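# Insert the held peg into the plate's hole

## Task

The left hand already grips a peg hovering a little above a plate, near the plate's hole. Lower the peg into that hole until it sits on the hole's floor, without forcing or wedging it with excessive pressure.

## Robot and tools

Robot: two arms, left_arm (carrying a five-finger left hand, which holds the peg) and right_arm (a right hand, not needed here). Bases in the scene frame: left_arm at (+0.047, +0.337, 0) m, right_arm at (-0.031, -0.370, 0) m, each turned only slightly about z.

Scene frame: origin at table-top height halfway between the nominal bases; +z up, +x away from the robot over the table, +y toward left_arm. Image left/right is not the same as arm names. All reported positions (metres), quaternions (wxyz), targets and offsets use this frame's axes.

Hand point: a spot fixed to the palm, about 0.15 m out from the wrist flange and 0.05 m in front of the palm. Its +z runs along straight fingers, +y out of the palm. On the right hand +x points away from the thumb; on the left hand +x points toward the thumb. A bracket on the little-finger side of the wrist can strike things. Expect the hand point to rest 1 to 3 cm (sometimes 5 cm) off the command, usually low, from friction and sag; that alone does not mean contact. Small moves may fail to start, and small turns can shift the point noticeably.

Row layout (used by execute_actions and move): exactly 28 numbers, each in [-1, 1], always for both arms. Order: left_arm dx, dy, dz, rx, ry, rz; then left hand little, ring, middle, index, thumb_bend, thumb_turn, force_limit, speed; then the same fourteen for right_arm. The six pose numbers are offsets, not a pose: they count from that arm's Hand target as it stands when the action or move begins, along scene axes; 1.0 equals 0.6 m for dx/dy/dz and 180 degrees for rx/ry/rz, which together form one rotation vector turning about the Hand target position. All six zero re-asks for the current Hand target. The hand numbers are absolute targets: fingers and thumb_bend +1 straight/open, -1 curled; thumb_turn +1 beside the palm, -1 across it. force_limit maps -1..+1 to roughly 0..10 N (15 N for the two thumb motors); speed rises linearly from near zero at -1 to full at +0.48 and stays full above. Hands have no 'no change' value: to keep the peg gripped, resend the exact eight numbers of the last row executed for that hand; if none has run yet, send its hand_measured six values plus hand_force_limit and hand_speed from the result. Do the same for the right hand.

execute_actions(actions, cameras): actions is a list of actions; each action is a list of up to 15 rows, one per 1/30 s step, and a short action repeats its last row to fill 15 steps. Every row in one action counts from that action's starting Hand target, so repeating an offset in the next action moves further. An empty list returns state plus images. cameras: names, ["all"], or [].

move(target, speed, blend, blocking, cameras): target is one 28-number row or a list of up to 15 rows, every row an offset from the same starting Hand targets. speed is the path's top speed in m/s (0.002 to 4.3, default 0.25; rotation limited to twice that in rad/s), one value or one per target. blend in metres rounds corners in a list; 0 stops at each. Paths are straight, do not avoid obstacles, last at least 0.5 s and at most 10 s. The result adds a 'move:' line: done (within 10 mm and 2 degrees), off_target, moving, held, fault, plus limits=paced (pose clipped) or limits=held (steps withheld). Faster motion means harder impacts; aiming far beyond a contact presses harder.

wait(seconds 0 to 10) lets time pass with commands held. stop brakes a running move. zoom_image(camera, region [x0,y0,x1,y1], at most 504 by 504 px) enlarges part of the latest image. show_instructions shows the reference pages. finished_scene(scene=1) ends the scene permanently.

Cameras: cam_head_left, cam_head_right, cam_high, cam_low (896x504), cam_left_wrist, cam_right_wrist (672x504).

Results per arm: end_effector_position, end_effector_quat_wxyz, Hand target (last commanded pose after clipping; next offsets start here), joint positions, velocities ('within noise' when still), torques (include arm weight, have offsets and noise; numbers 3 and 4 wrap at ±28 N m). Hand lists follow the row's motor order: hand_measured (position on the command scale), hand_stopped_by (moving, target, force, stalled, fault), hand_load_n (fingertip load; a drop toward 0 signals a lost grip), hand_force_limit, hand_speed. Action results also list positions at some steps. MOTOR HOT warns of overheating; at 100 °C the arm goes limp for 30 to 60 s.

Control notes: orientation commands are clipped to within 40 degrees of the measured one per step. If the hand stops short, send the remaining gap as a new offset. To release a push, command a target back beyond the current hand point.

Avoid: jamming or shoving the peg; lower slowly (low move speed, small dz) and watch torques and position to detect when it bottoms. Do not open the hand or drop the peg; nothing may fall or be left off the table. Keep the arms from touching each other, avoid fast hits on fixed things, and avoid holding stretched or pushing poses that heat motors. Loose objects may get nudged occasionally. Finish only when the peg rests at the bottom of the hole by itself.

Each tool is called after "Request:" as name(argument=value, ...) on one line, values as JSON.

Reference images:

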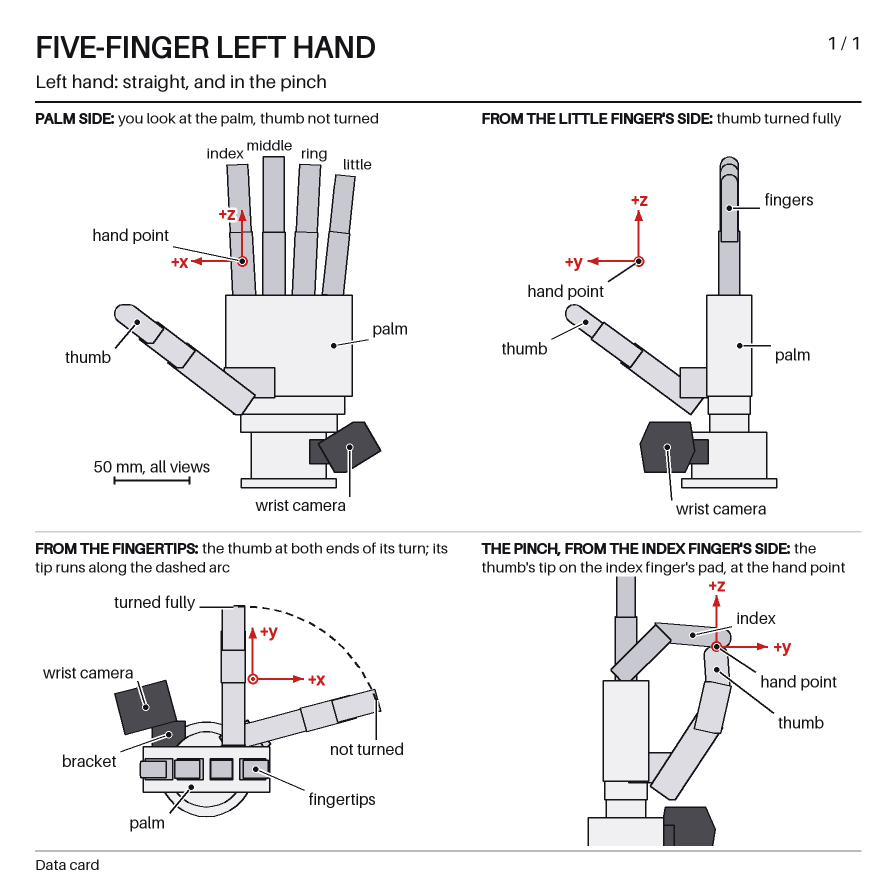

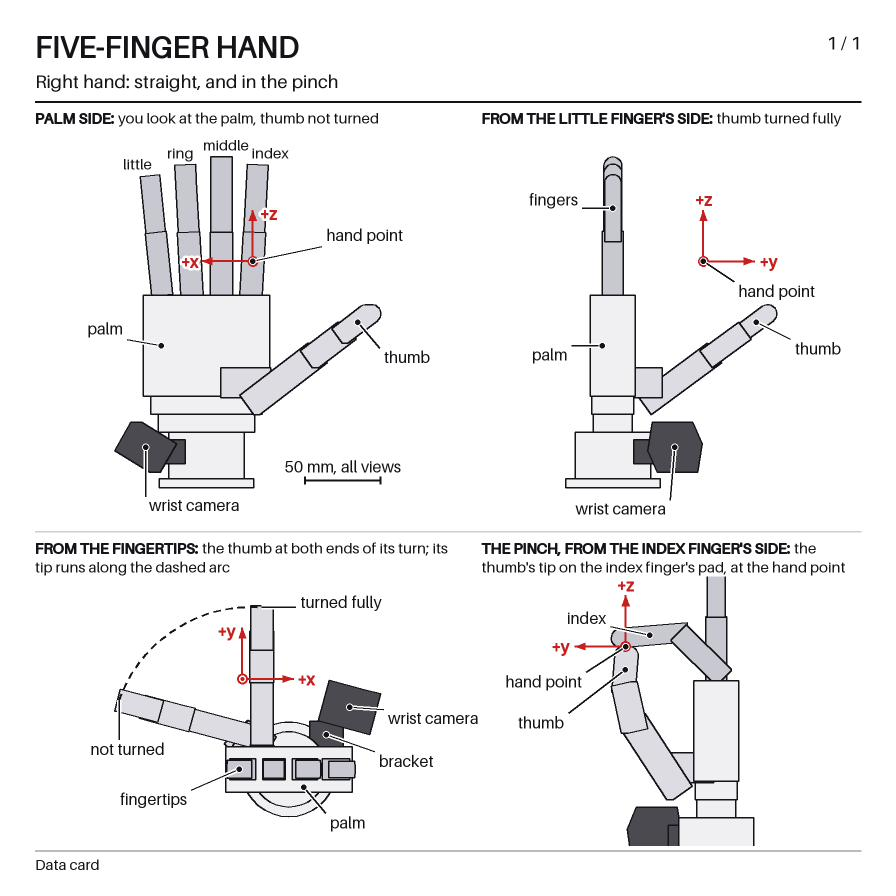

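## Session

Request:
execute_actions(actions=[])

Scene clock: 0.00 s.
left_arm: end_effector_position=(+0.4278, +0.0999, +0.1787) hand_measured=(-1.000, -1.000, +0.272, +0.264, +0.324, -0.948) hand_load_n=(+0.0, +0.0, +8.5, +10.0, +16.0, -0.5) hand_stopped_by=(target, target, force, force, target, target) hand_force_limit=1.00 hand_speed=-0.90 end_effector_quat_wxyz=(+0.241, -0.446, +0.755, -0.416) | right_arm: end_effector_position=(+0.5084, -0.3125, +0.4321) hand_measured=(+1.000, +1.000, +1.000, +1.000, +1.000, +1.000) hand_load_n=(+0.0, +0.0, +0.0, +0.0, +0.0, +0.0) hand_stopped_by=(target, target, target, target, target, target) hand_force_limit=0.00 hand_speed=-0.80 end_effector_quat_wxyz=(+0.512, -0.512, +0.487, -0.488)
Joint positions: left_arm=[-0.441 1.046 0.73 -0.253 0.032 0.013] | right_arm=[0 1.047 1.047 0 0 0]
Joint velocities: within noise
Joint torques (N m): no reading
Heat: left arm: hottest shoulder 41 °C; right arm: hottest elbow 39 °C.
Hand target: left_arm +0.4341, +0.0966, +0.1902; +0.246, -0.443, +0.751, -0.424 | right_arm +0.5102, -0.3124, +0.4490; +0.519, -0.505, +0.481, -0.494

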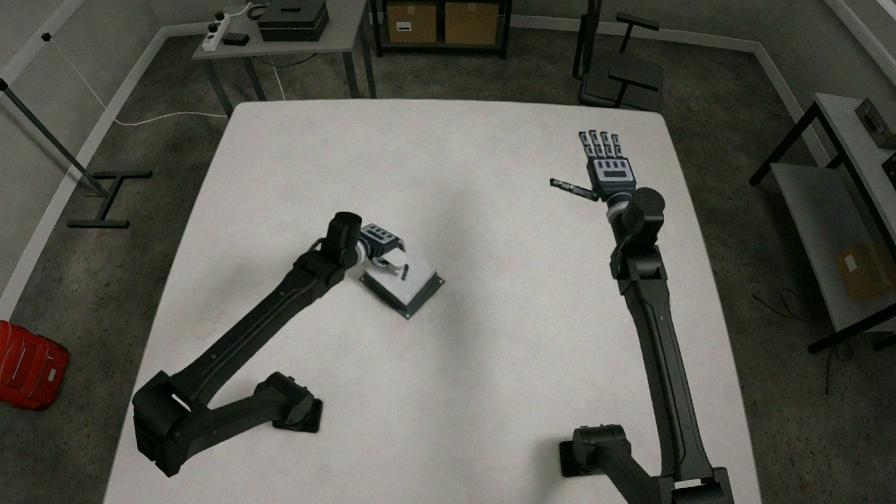

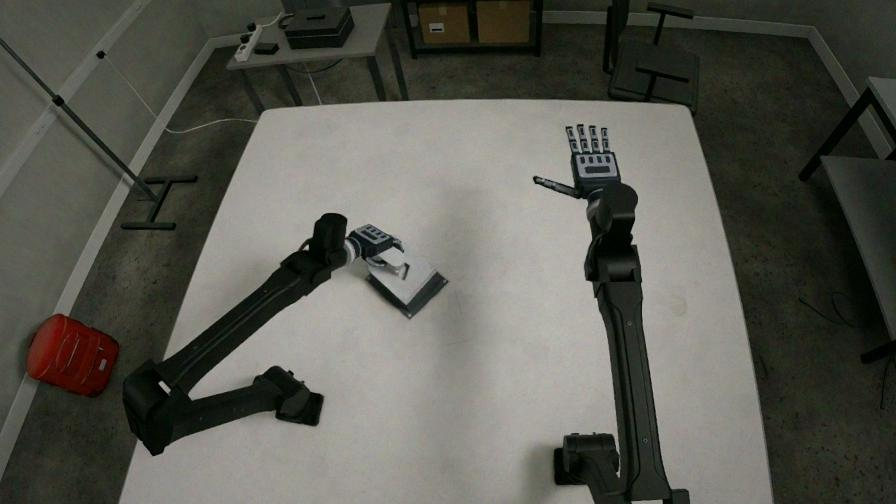

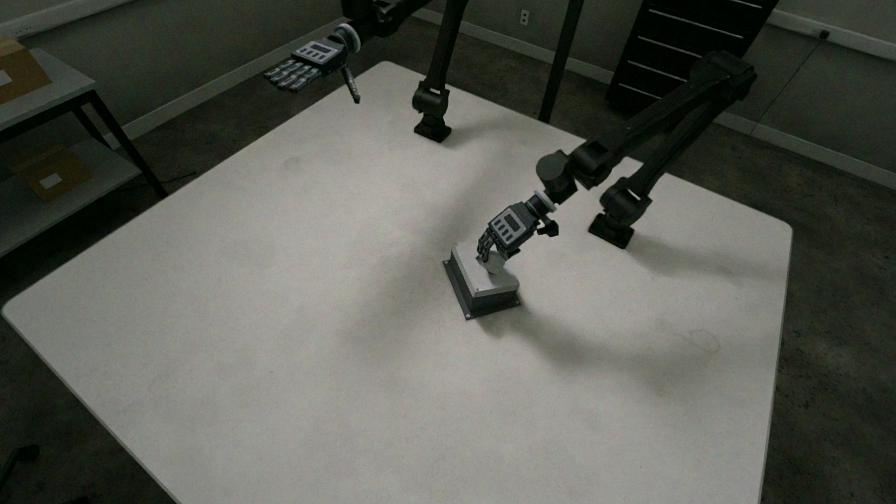

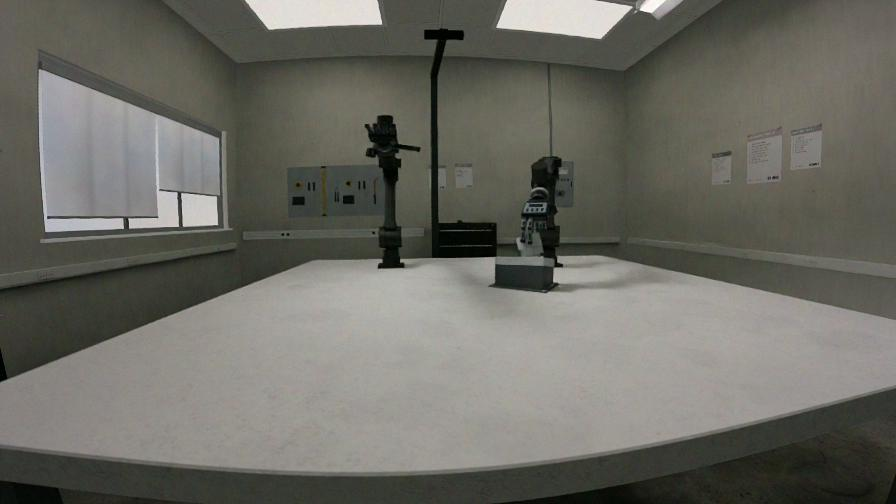

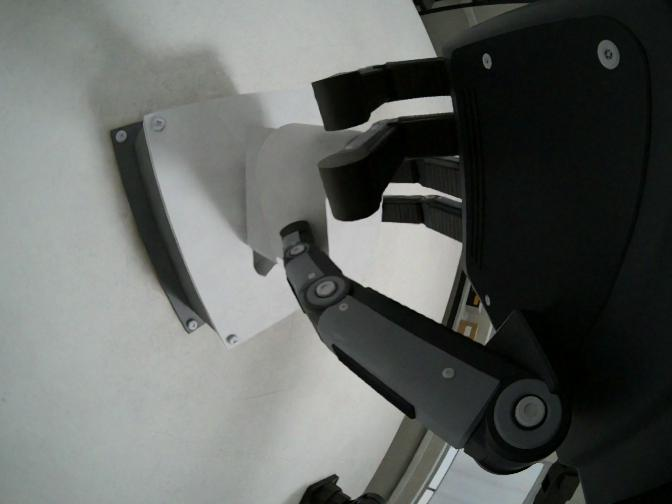

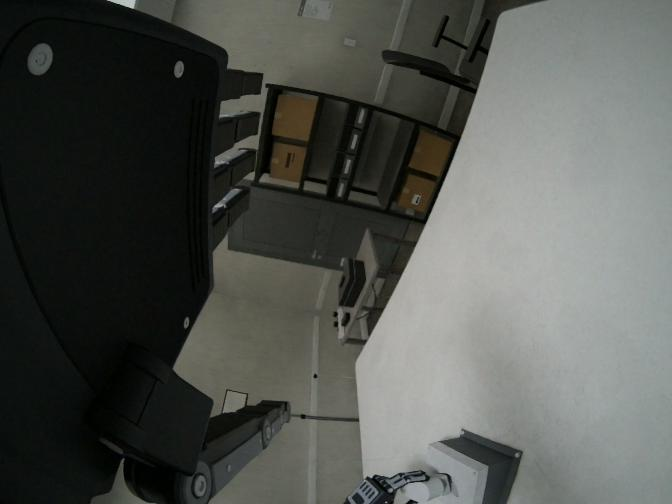

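Request:
zoom_image(camera="cam_left_wrist", region=[100, 60, 400, 360])

Request:
zoom_image(camera="cam_head_left", region=[330, 200, 470, 330])

Request:
zoom_image(camera="cam_head_right", region=[330, 200, 470, 330])

Request:
zoom_image(camera="cam_high", region=[420, 180, 560, 330])

Request:
zoom_image(camera="cam_low", region=[470, 180, 590, 300])

Request:
zoom_image(camera="cam_right_wrist", region=[330, 400, 530, 504])

Scaled by 1.680 from the camera's 672x504 image, which has a finer 960x720 frame.

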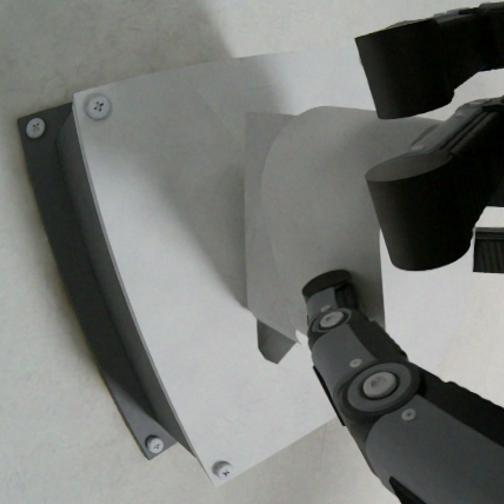

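Scaled by 3.600 from the camera's 896x504 image, which has a finer 1280x720 frame.

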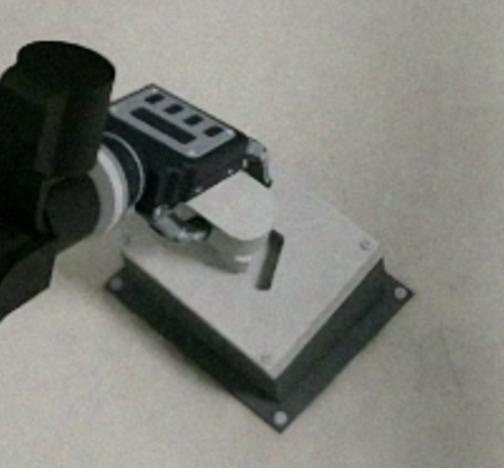

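Scaled by 3.600 from the camera's 896x504 image, which has a finer 1280x720 frame.

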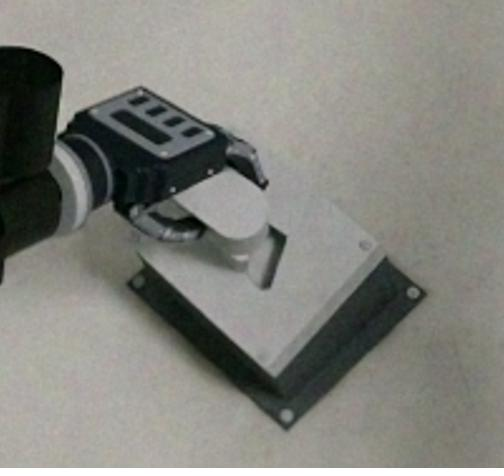

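Scaled by 3.360 from the camera's 896x504 image, which has a finer 1280x720 frame.

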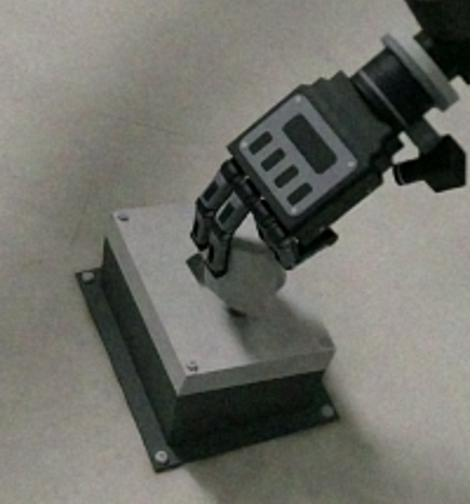

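Scaled by 4.200 from the camera's 896x504 image, which has a finer 1280x720 frame.

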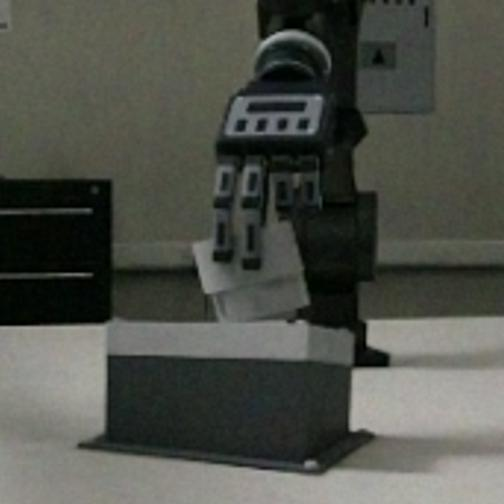

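Scaled by 2.520 from the camera's 672x504 image, which has a finer 960x720 frame.

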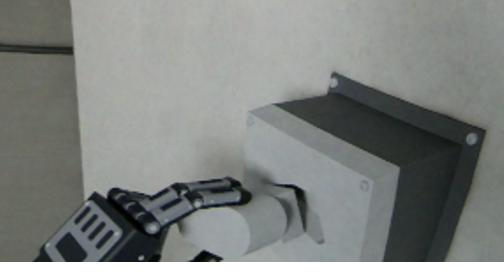

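Request:
move(target=[0,0,0,0,0,0,-1.0,-1.0,0.272,0.264,0.324,-0.948,1.0,-0.90,-0.307,0.327,-0.267,-0.0884,0.0868,0.1702,1,1,1,1,1,1,0,-0.8], speed=0.25, cameras=["all"])

Scene clock: 5.87 s.
left_arm: end_effector_position=(+0.4278, +0.0999, +0.1787) hand_measured=(-1.000, -1.000, +0.272, +0.266, +0.324, -0.948) hand_load_n=(+0.0, +0.0, +9.0, +9.0, +15.5, +0.5) hand_stopped_by=(target, target, force, target, force, target) hand_force_limit=1.00 hand_speed=-0.90 end_effector_quat_wxyz=(+0.241, -0.446, +0.755, -0.416) | right_arm: end_effector_position=(+0.3297, -0.1150, +0.2938) hand_measured=(+1.000, +1.000, +1.000, +1.000, +1.000, +1.000) hand_load_n=(+0.0, -0.5, +0.0, +0.0, +0.0, -0.5) hand_stopped_by=(target, target, target, target, target, target) hand_force_limit=0.00 hand_speed=-0.80 end_effector_quat_wxyz=(-0.497, +0.732, -0.330, +0.329)
Joint positions: left_arm=[-0.441 1.046 0.73 -0.253 0.032 0.013] | right_arm=[0.523 0.846 0.778 -0.226 0.01 -0.159]
Joint torques (N m): left_arm=[0.73 -4.48 11.21 2.43 0.05 0.07] | right_arm=[1.08 -2.96 7.86 0.58 0.13 -0.22]
Heat: left arm: hottest shoulder 41 °C; right arm: hottest elbow 40 °C.
Hand target: left_arm +0.4341, +0.0966, +0.1902; +0.246, -0.443, +0.751, -0.424 | right_arm +0.3260, -0.1162, +0.2887; -0.488, +0.741, -0.324, +0.329
Off the commanded pose: left_arm 0.014 m, 1 deg | right_arm 0.006 m, 2 deg.
move: off_target (left_arm)

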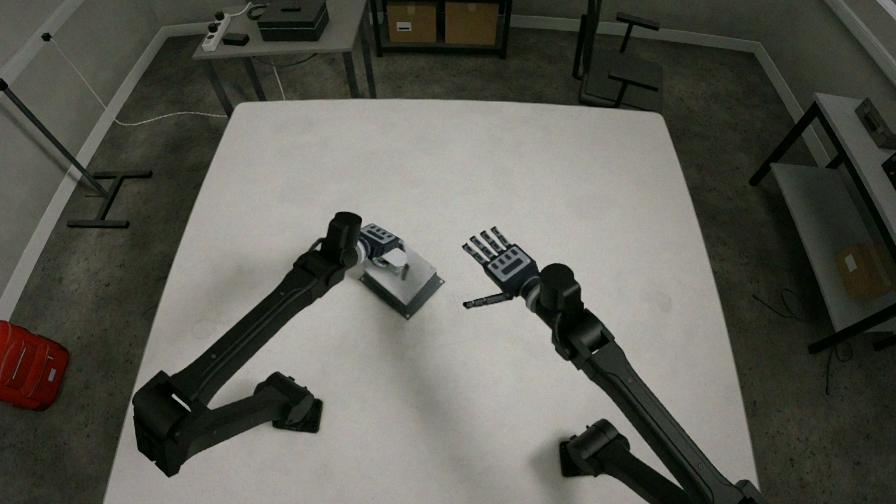

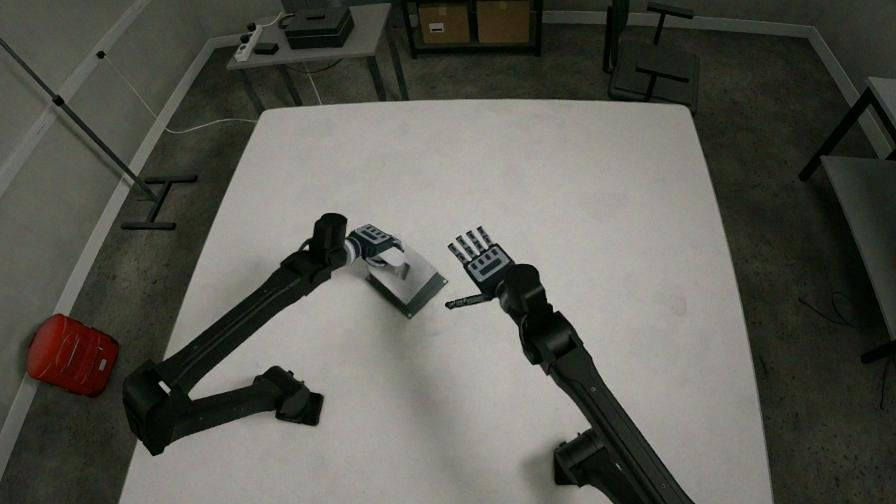

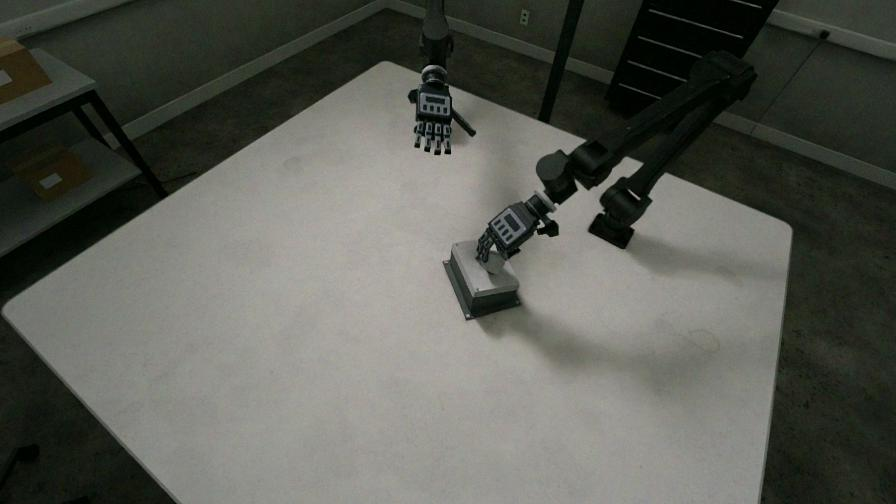

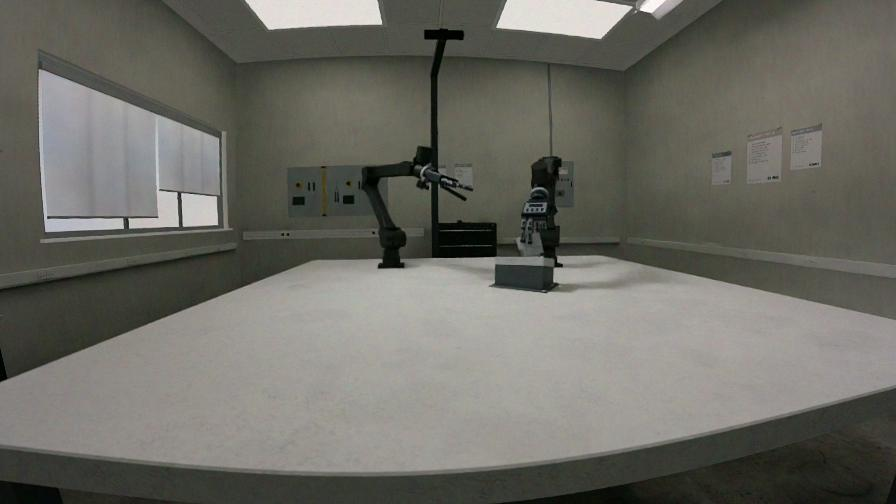

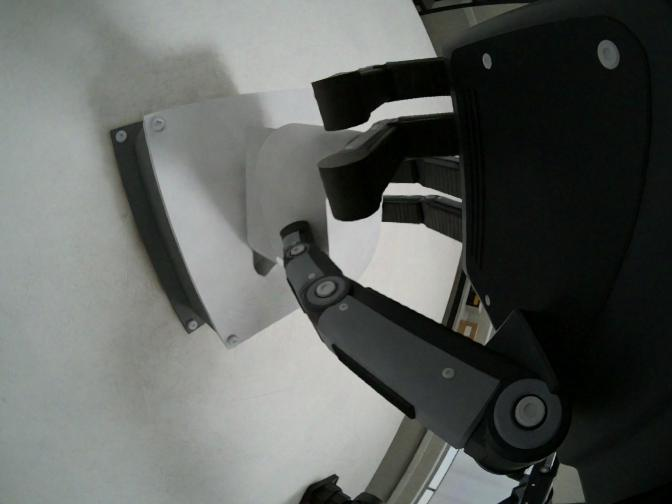

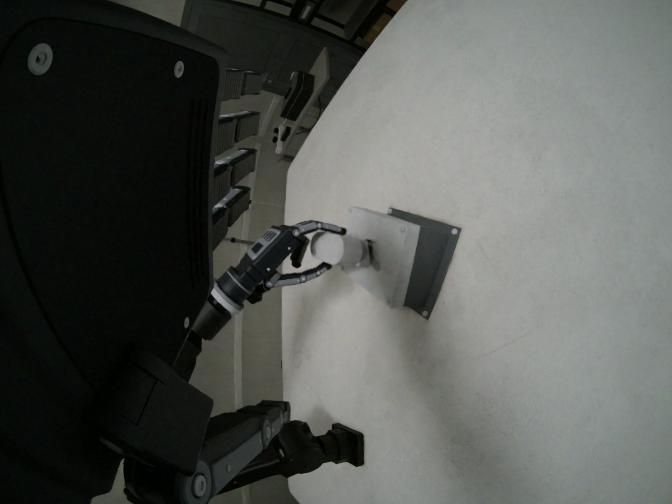

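Request:
zoom_image(camera="cam_right_wrist", region=[280, 180, 480, 330])

Scaled by 2.520 from the camera's 672x504 image, which has a finer 960x720 frame.

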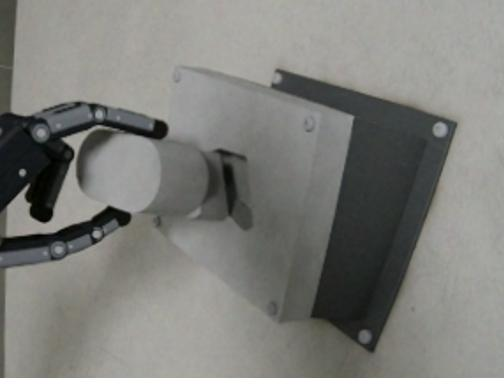

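Request:
move(target=[0,0,0.05,0,0,0,-1.0,-1.0,0.272,0.264,0.324,-0.948,1.0,-0.90,0.0625,0.112,-0.077,0,0,0,-1,-1,-1,-1,-1,1,0,0.2], speed=0.15, cameras=["all"])

Scene clock: 8.23 s.
left_arm: end_effector_position=(+0.4182, +0.1048, +0.1794) hand_measured=(-1.000, -1.000, +0.272, +0.266, +0.324, -0.948) hand_load_n=(+0.0, +0.0, +8.5, +9.0, +15.0, +0.0) hand_stopped_by=(target, target, force, target, force, target) hand_force_limit=1.00 hand_speed=-0.90 end_effector_quat_wxyz=(+0.230, -0.451, +0.764, -0.399) | right_arm: end_effector_position=(+0.3582, -0.0574, +0.2291) hand_measured=(-1.000, -1.000, -1.000, -1.000, -0.412, +1.000) hand_load_n=(+0.0, +0.0, +0.0, -0.5, +9.5, +0.0) hand_stopped_by=(target, target, target, target, force, target) hand_force_limit=0.00 hand_speed=0.20 end_effector_quat_wxyz=(-0.472, +0.753, -0.323, +0.325)
Joint positions: left_arm=[-0.441 1.031 0.746 -0.329 0.032 0.013] | right_arm=[0.628 1.082 0.778 -0.05 0.108 -0.159]
Joint torques (N m): left_arm=[0.73 -5.48 15.32 1.72 0.05 0.07] | right_arm=[0.97 -5.19 8.72 2.33 0.17 0.08]
Heat: left arm: hottest shoulder 41 °C; right arm: hottest elbow 41 °C.
Hand target: left_arm +0.4342, +0.0966, +0.2205; +0.246, -0.443, +0.751, -0.424 | right_arm +0.3635, -0.0491, +0.2425; -0.488, +0.741, -0.324, +0.329
Off the commanded pose: left_arm 0.045 m, 4 deg | right_arm 0.017 m, 2 deg.
move: off_target (left_arm, right_arm)

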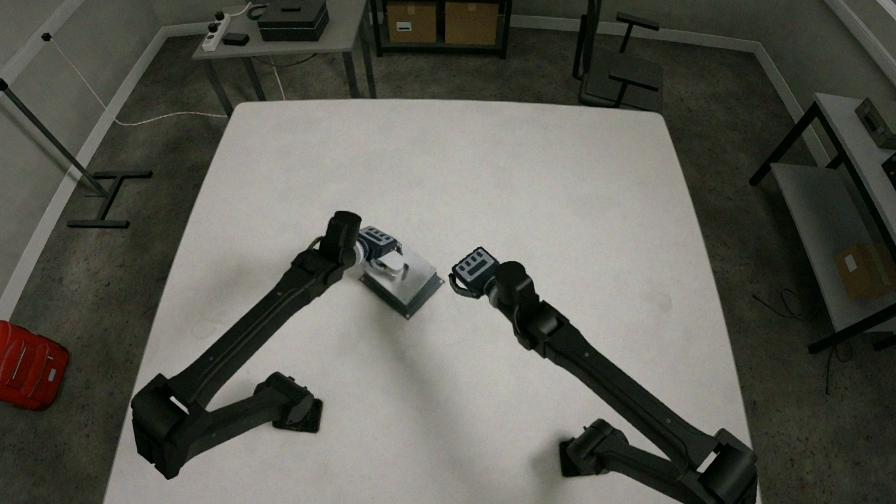

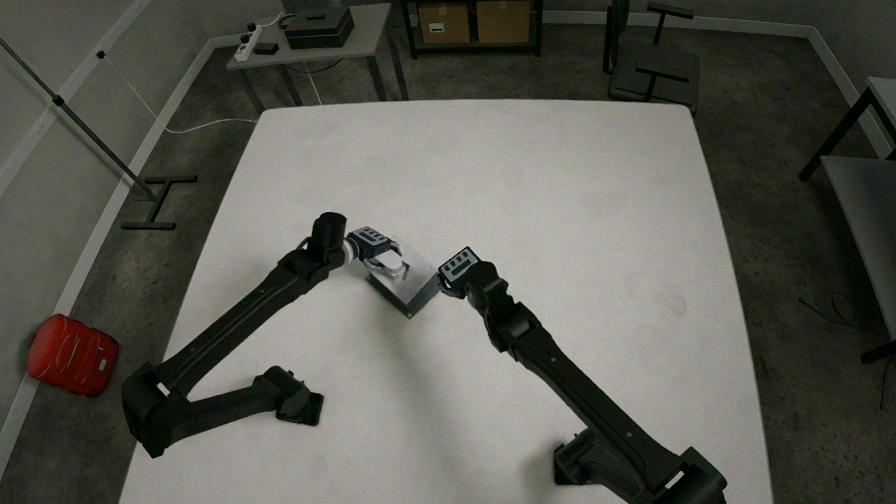

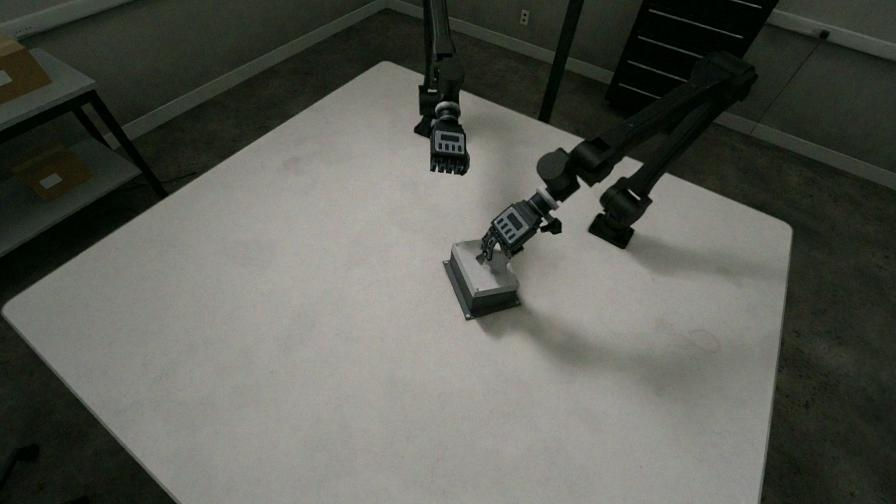

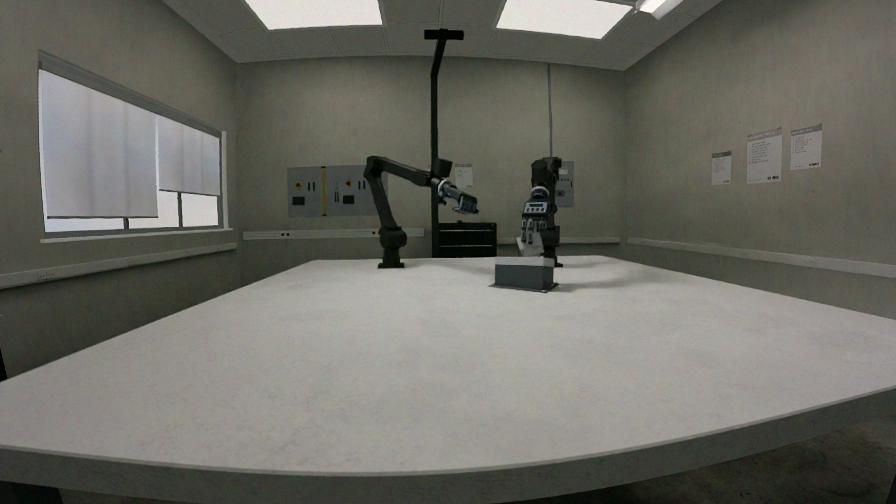

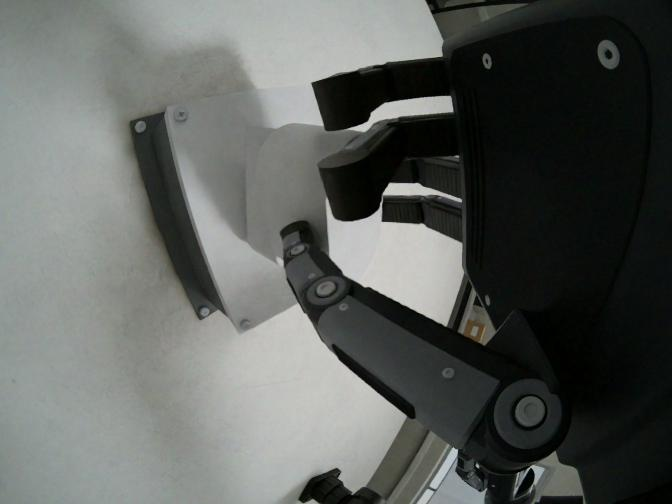

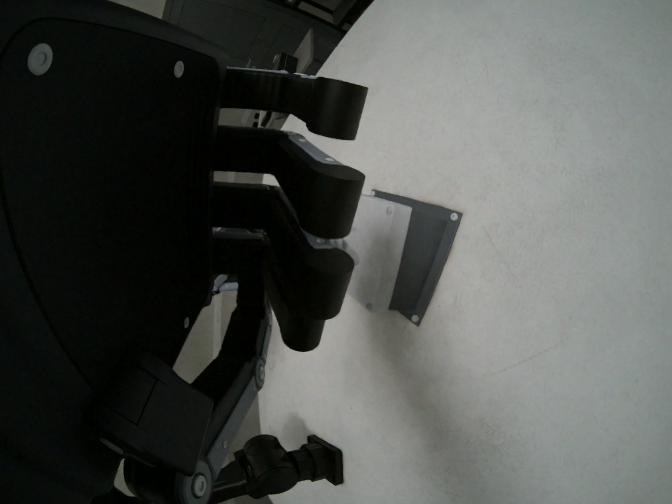

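Request:
move(target=[0,0,0.03,0,0,0,-1.0,-1.0,0.272,0.264,0.324,-0.948,1.0,-0.90,-0.022,-0.038,0.027,0,0,0,1,1,1,1,-1,1,0,0.2], speed=0.15, cameras=["all"])

Scene clock: 9.63 s.
left_arm: end_effector_position=(+0.4194, +0.1042, +0.1982) hand_measured=(-1.000, -1.000, +0.272, +0.266, +0.324, -0.948) hand_load_n=(+0.0, +0.0, +8.5, +8.5, +15.0, +0.0) hand_stopped_by=(target, target, force, target, force, target) hand_force_limit=1.00 hand_speed=-0.90 end_effector_quat_wxyz=(+0.231, -0.451, +0.764, -0.400) | right_arm: end_effector_position=(+0.3503, -0.0684, +0.2604) hand_measured=(+1.000, +1.000, +1.000, +1.000, -0.414, +1.000) hand_load_n=(+0.0, +0.0, -0.5, +0.0, +0.0, +0.0) hand_stopped_by=(target, target, target, target, force, target) hand_force_limit=0.00 hand_speed=0.20 end_effector_quat_wxyz=(-0.492, +0.738, -0.319, +0.333)
Joint positions: left_arm=[-0.441 1.019 0.788 -0.38 0.032 0.013] | right_arm=[0.613 1.002 0.778 -0.076 0.089 -0.159]
Joint torques (N m): left_arm=[0.67 -5.25 15.43 1.66 0.05 0.07] | right_arm=[-0.03 -4.84 8.03 0.64 -0.12 -0.01]
Heat: left arm: hottest shoulder 41 °C; right arm: hottest elbow 41 °C.
Hand target: left_arm +0.4341, +0.0966, +0.2384; +0.246, -0.443, +0.751, -0.424 | right_arm +0.3502, -0.0718, +0.2587; -0.488, +0.741, -0.324, +0.329
Off the commanded pose: left_arm 0.044 m, 4 deg | right_arm 0.004 m, 1 deg.
move: off_target (left_arm)

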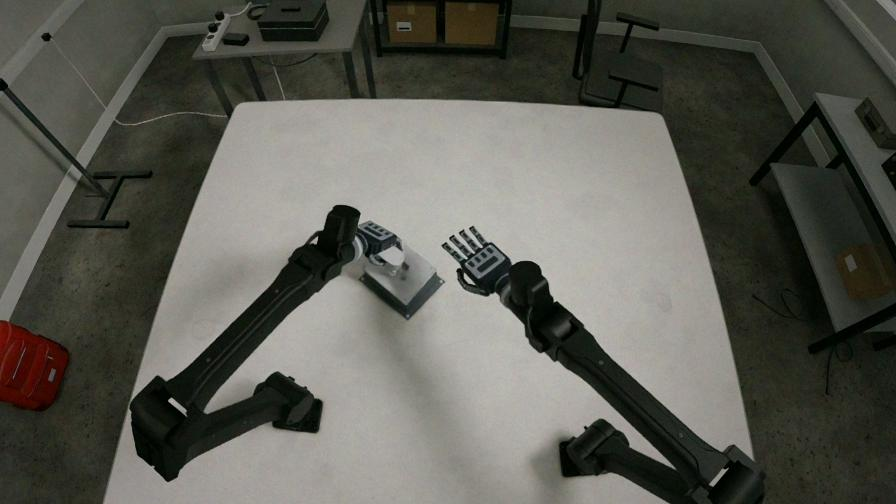

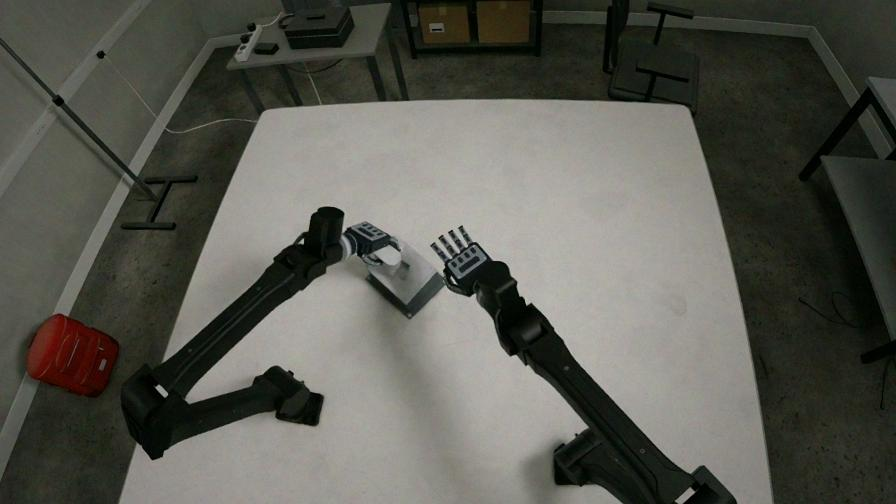

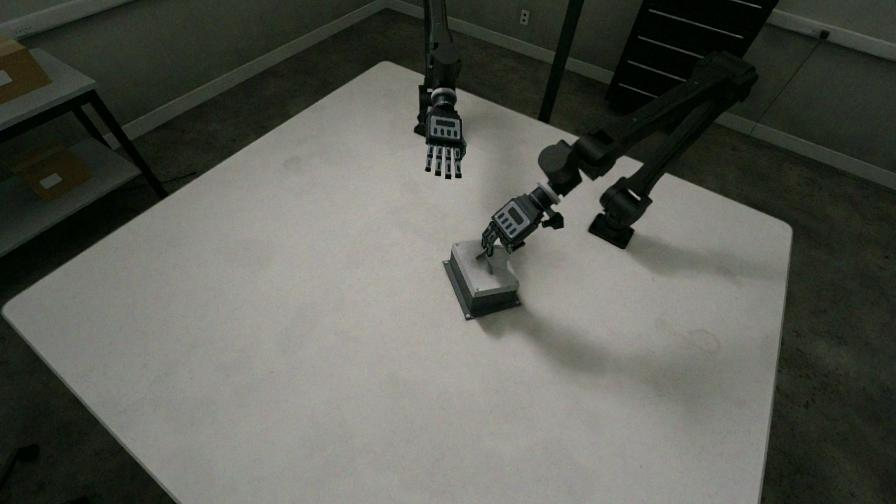

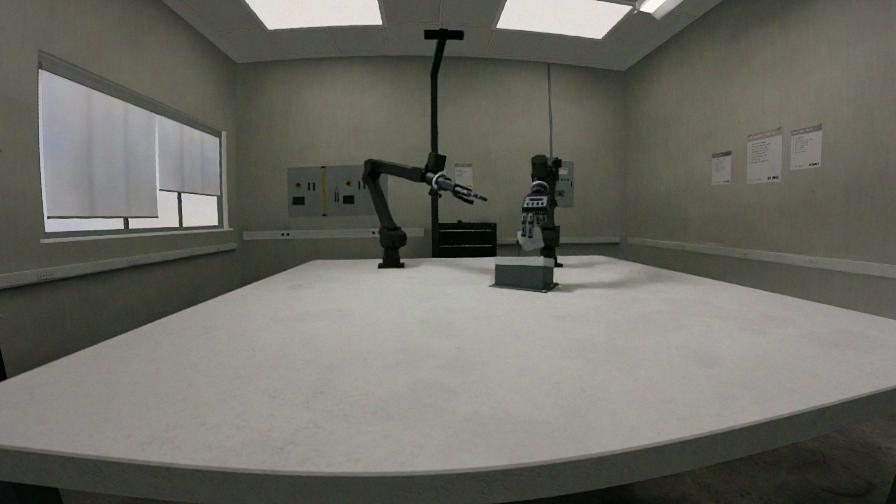

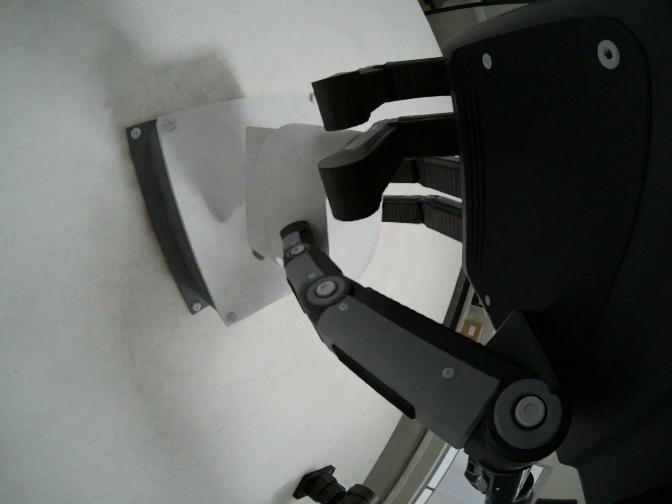

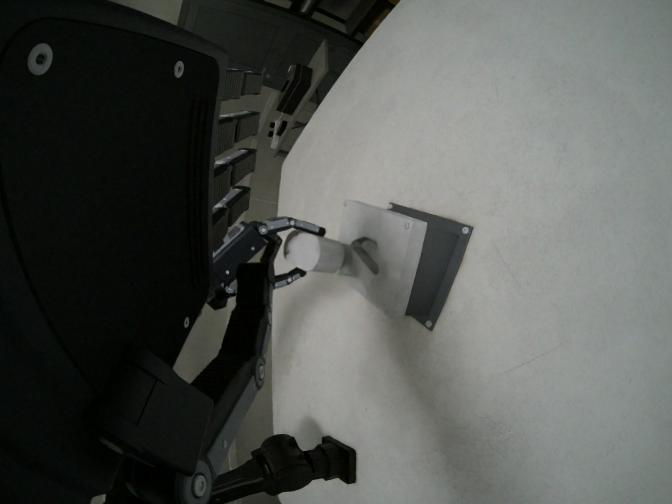

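Request:
zoom_image(camera="cam_right_wrist", region=[250, 180, 490, 340])

Request:
zoom_image(camera="cam_head_left", region=[350, 210, 450, 330])

Request:
zoom_image(camera="cam_head_right", region=[350, 210, 450, 330])

Request:
zoom_image(camera="cam_left_wrist", region=[120, 80, 420, 350])

Request:
zoom_image(camera="cam_high", region=[430, 200, 540, 330])

Scaled by 2.100 from the camera's 672x504 image, which has a finer 960x720 frame.

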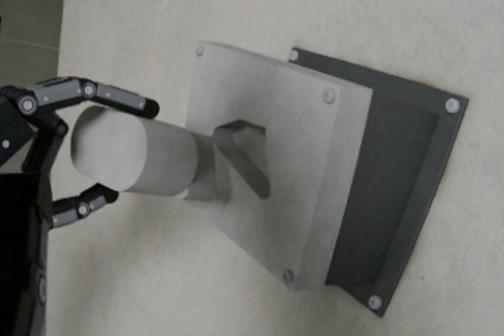

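Scaled by 4.200 from the camera's 896x504 image, which has a finer 1280x720 frame.

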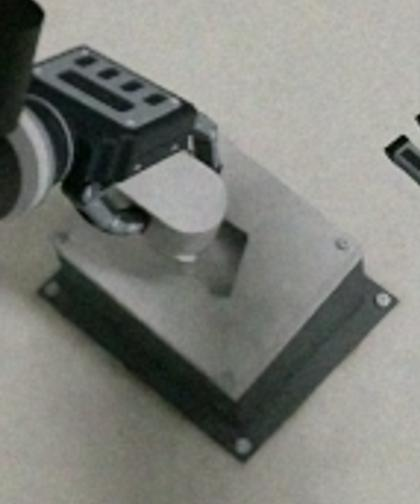

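Scaled by 4.200 from the camera's 896x504 image, which has a finer 1280x720 frame.

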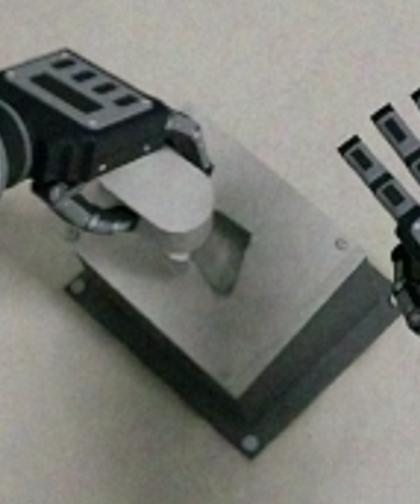

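Scaled by 1.680 from the camera's 672x504 image, which has a finer 960x720 frame.

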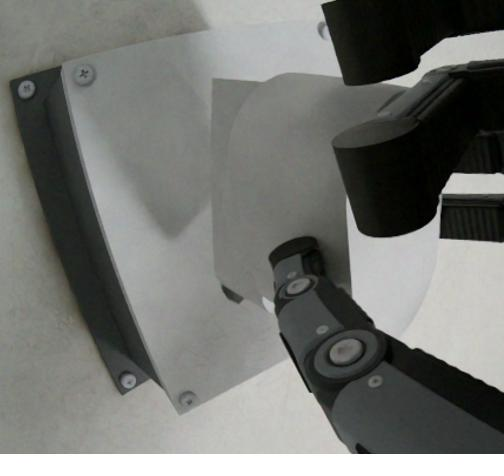

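Scaled by 3.877 from the camera's 896x504 image, which has a finer 1280x720 frame.

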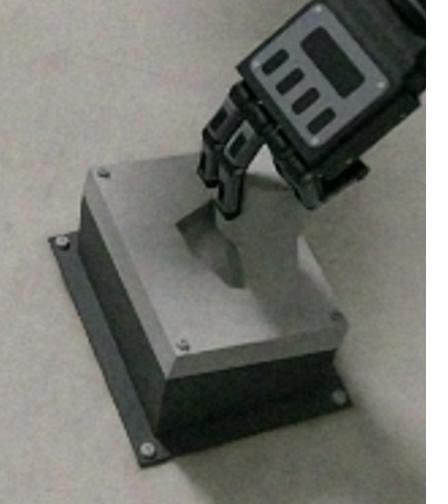

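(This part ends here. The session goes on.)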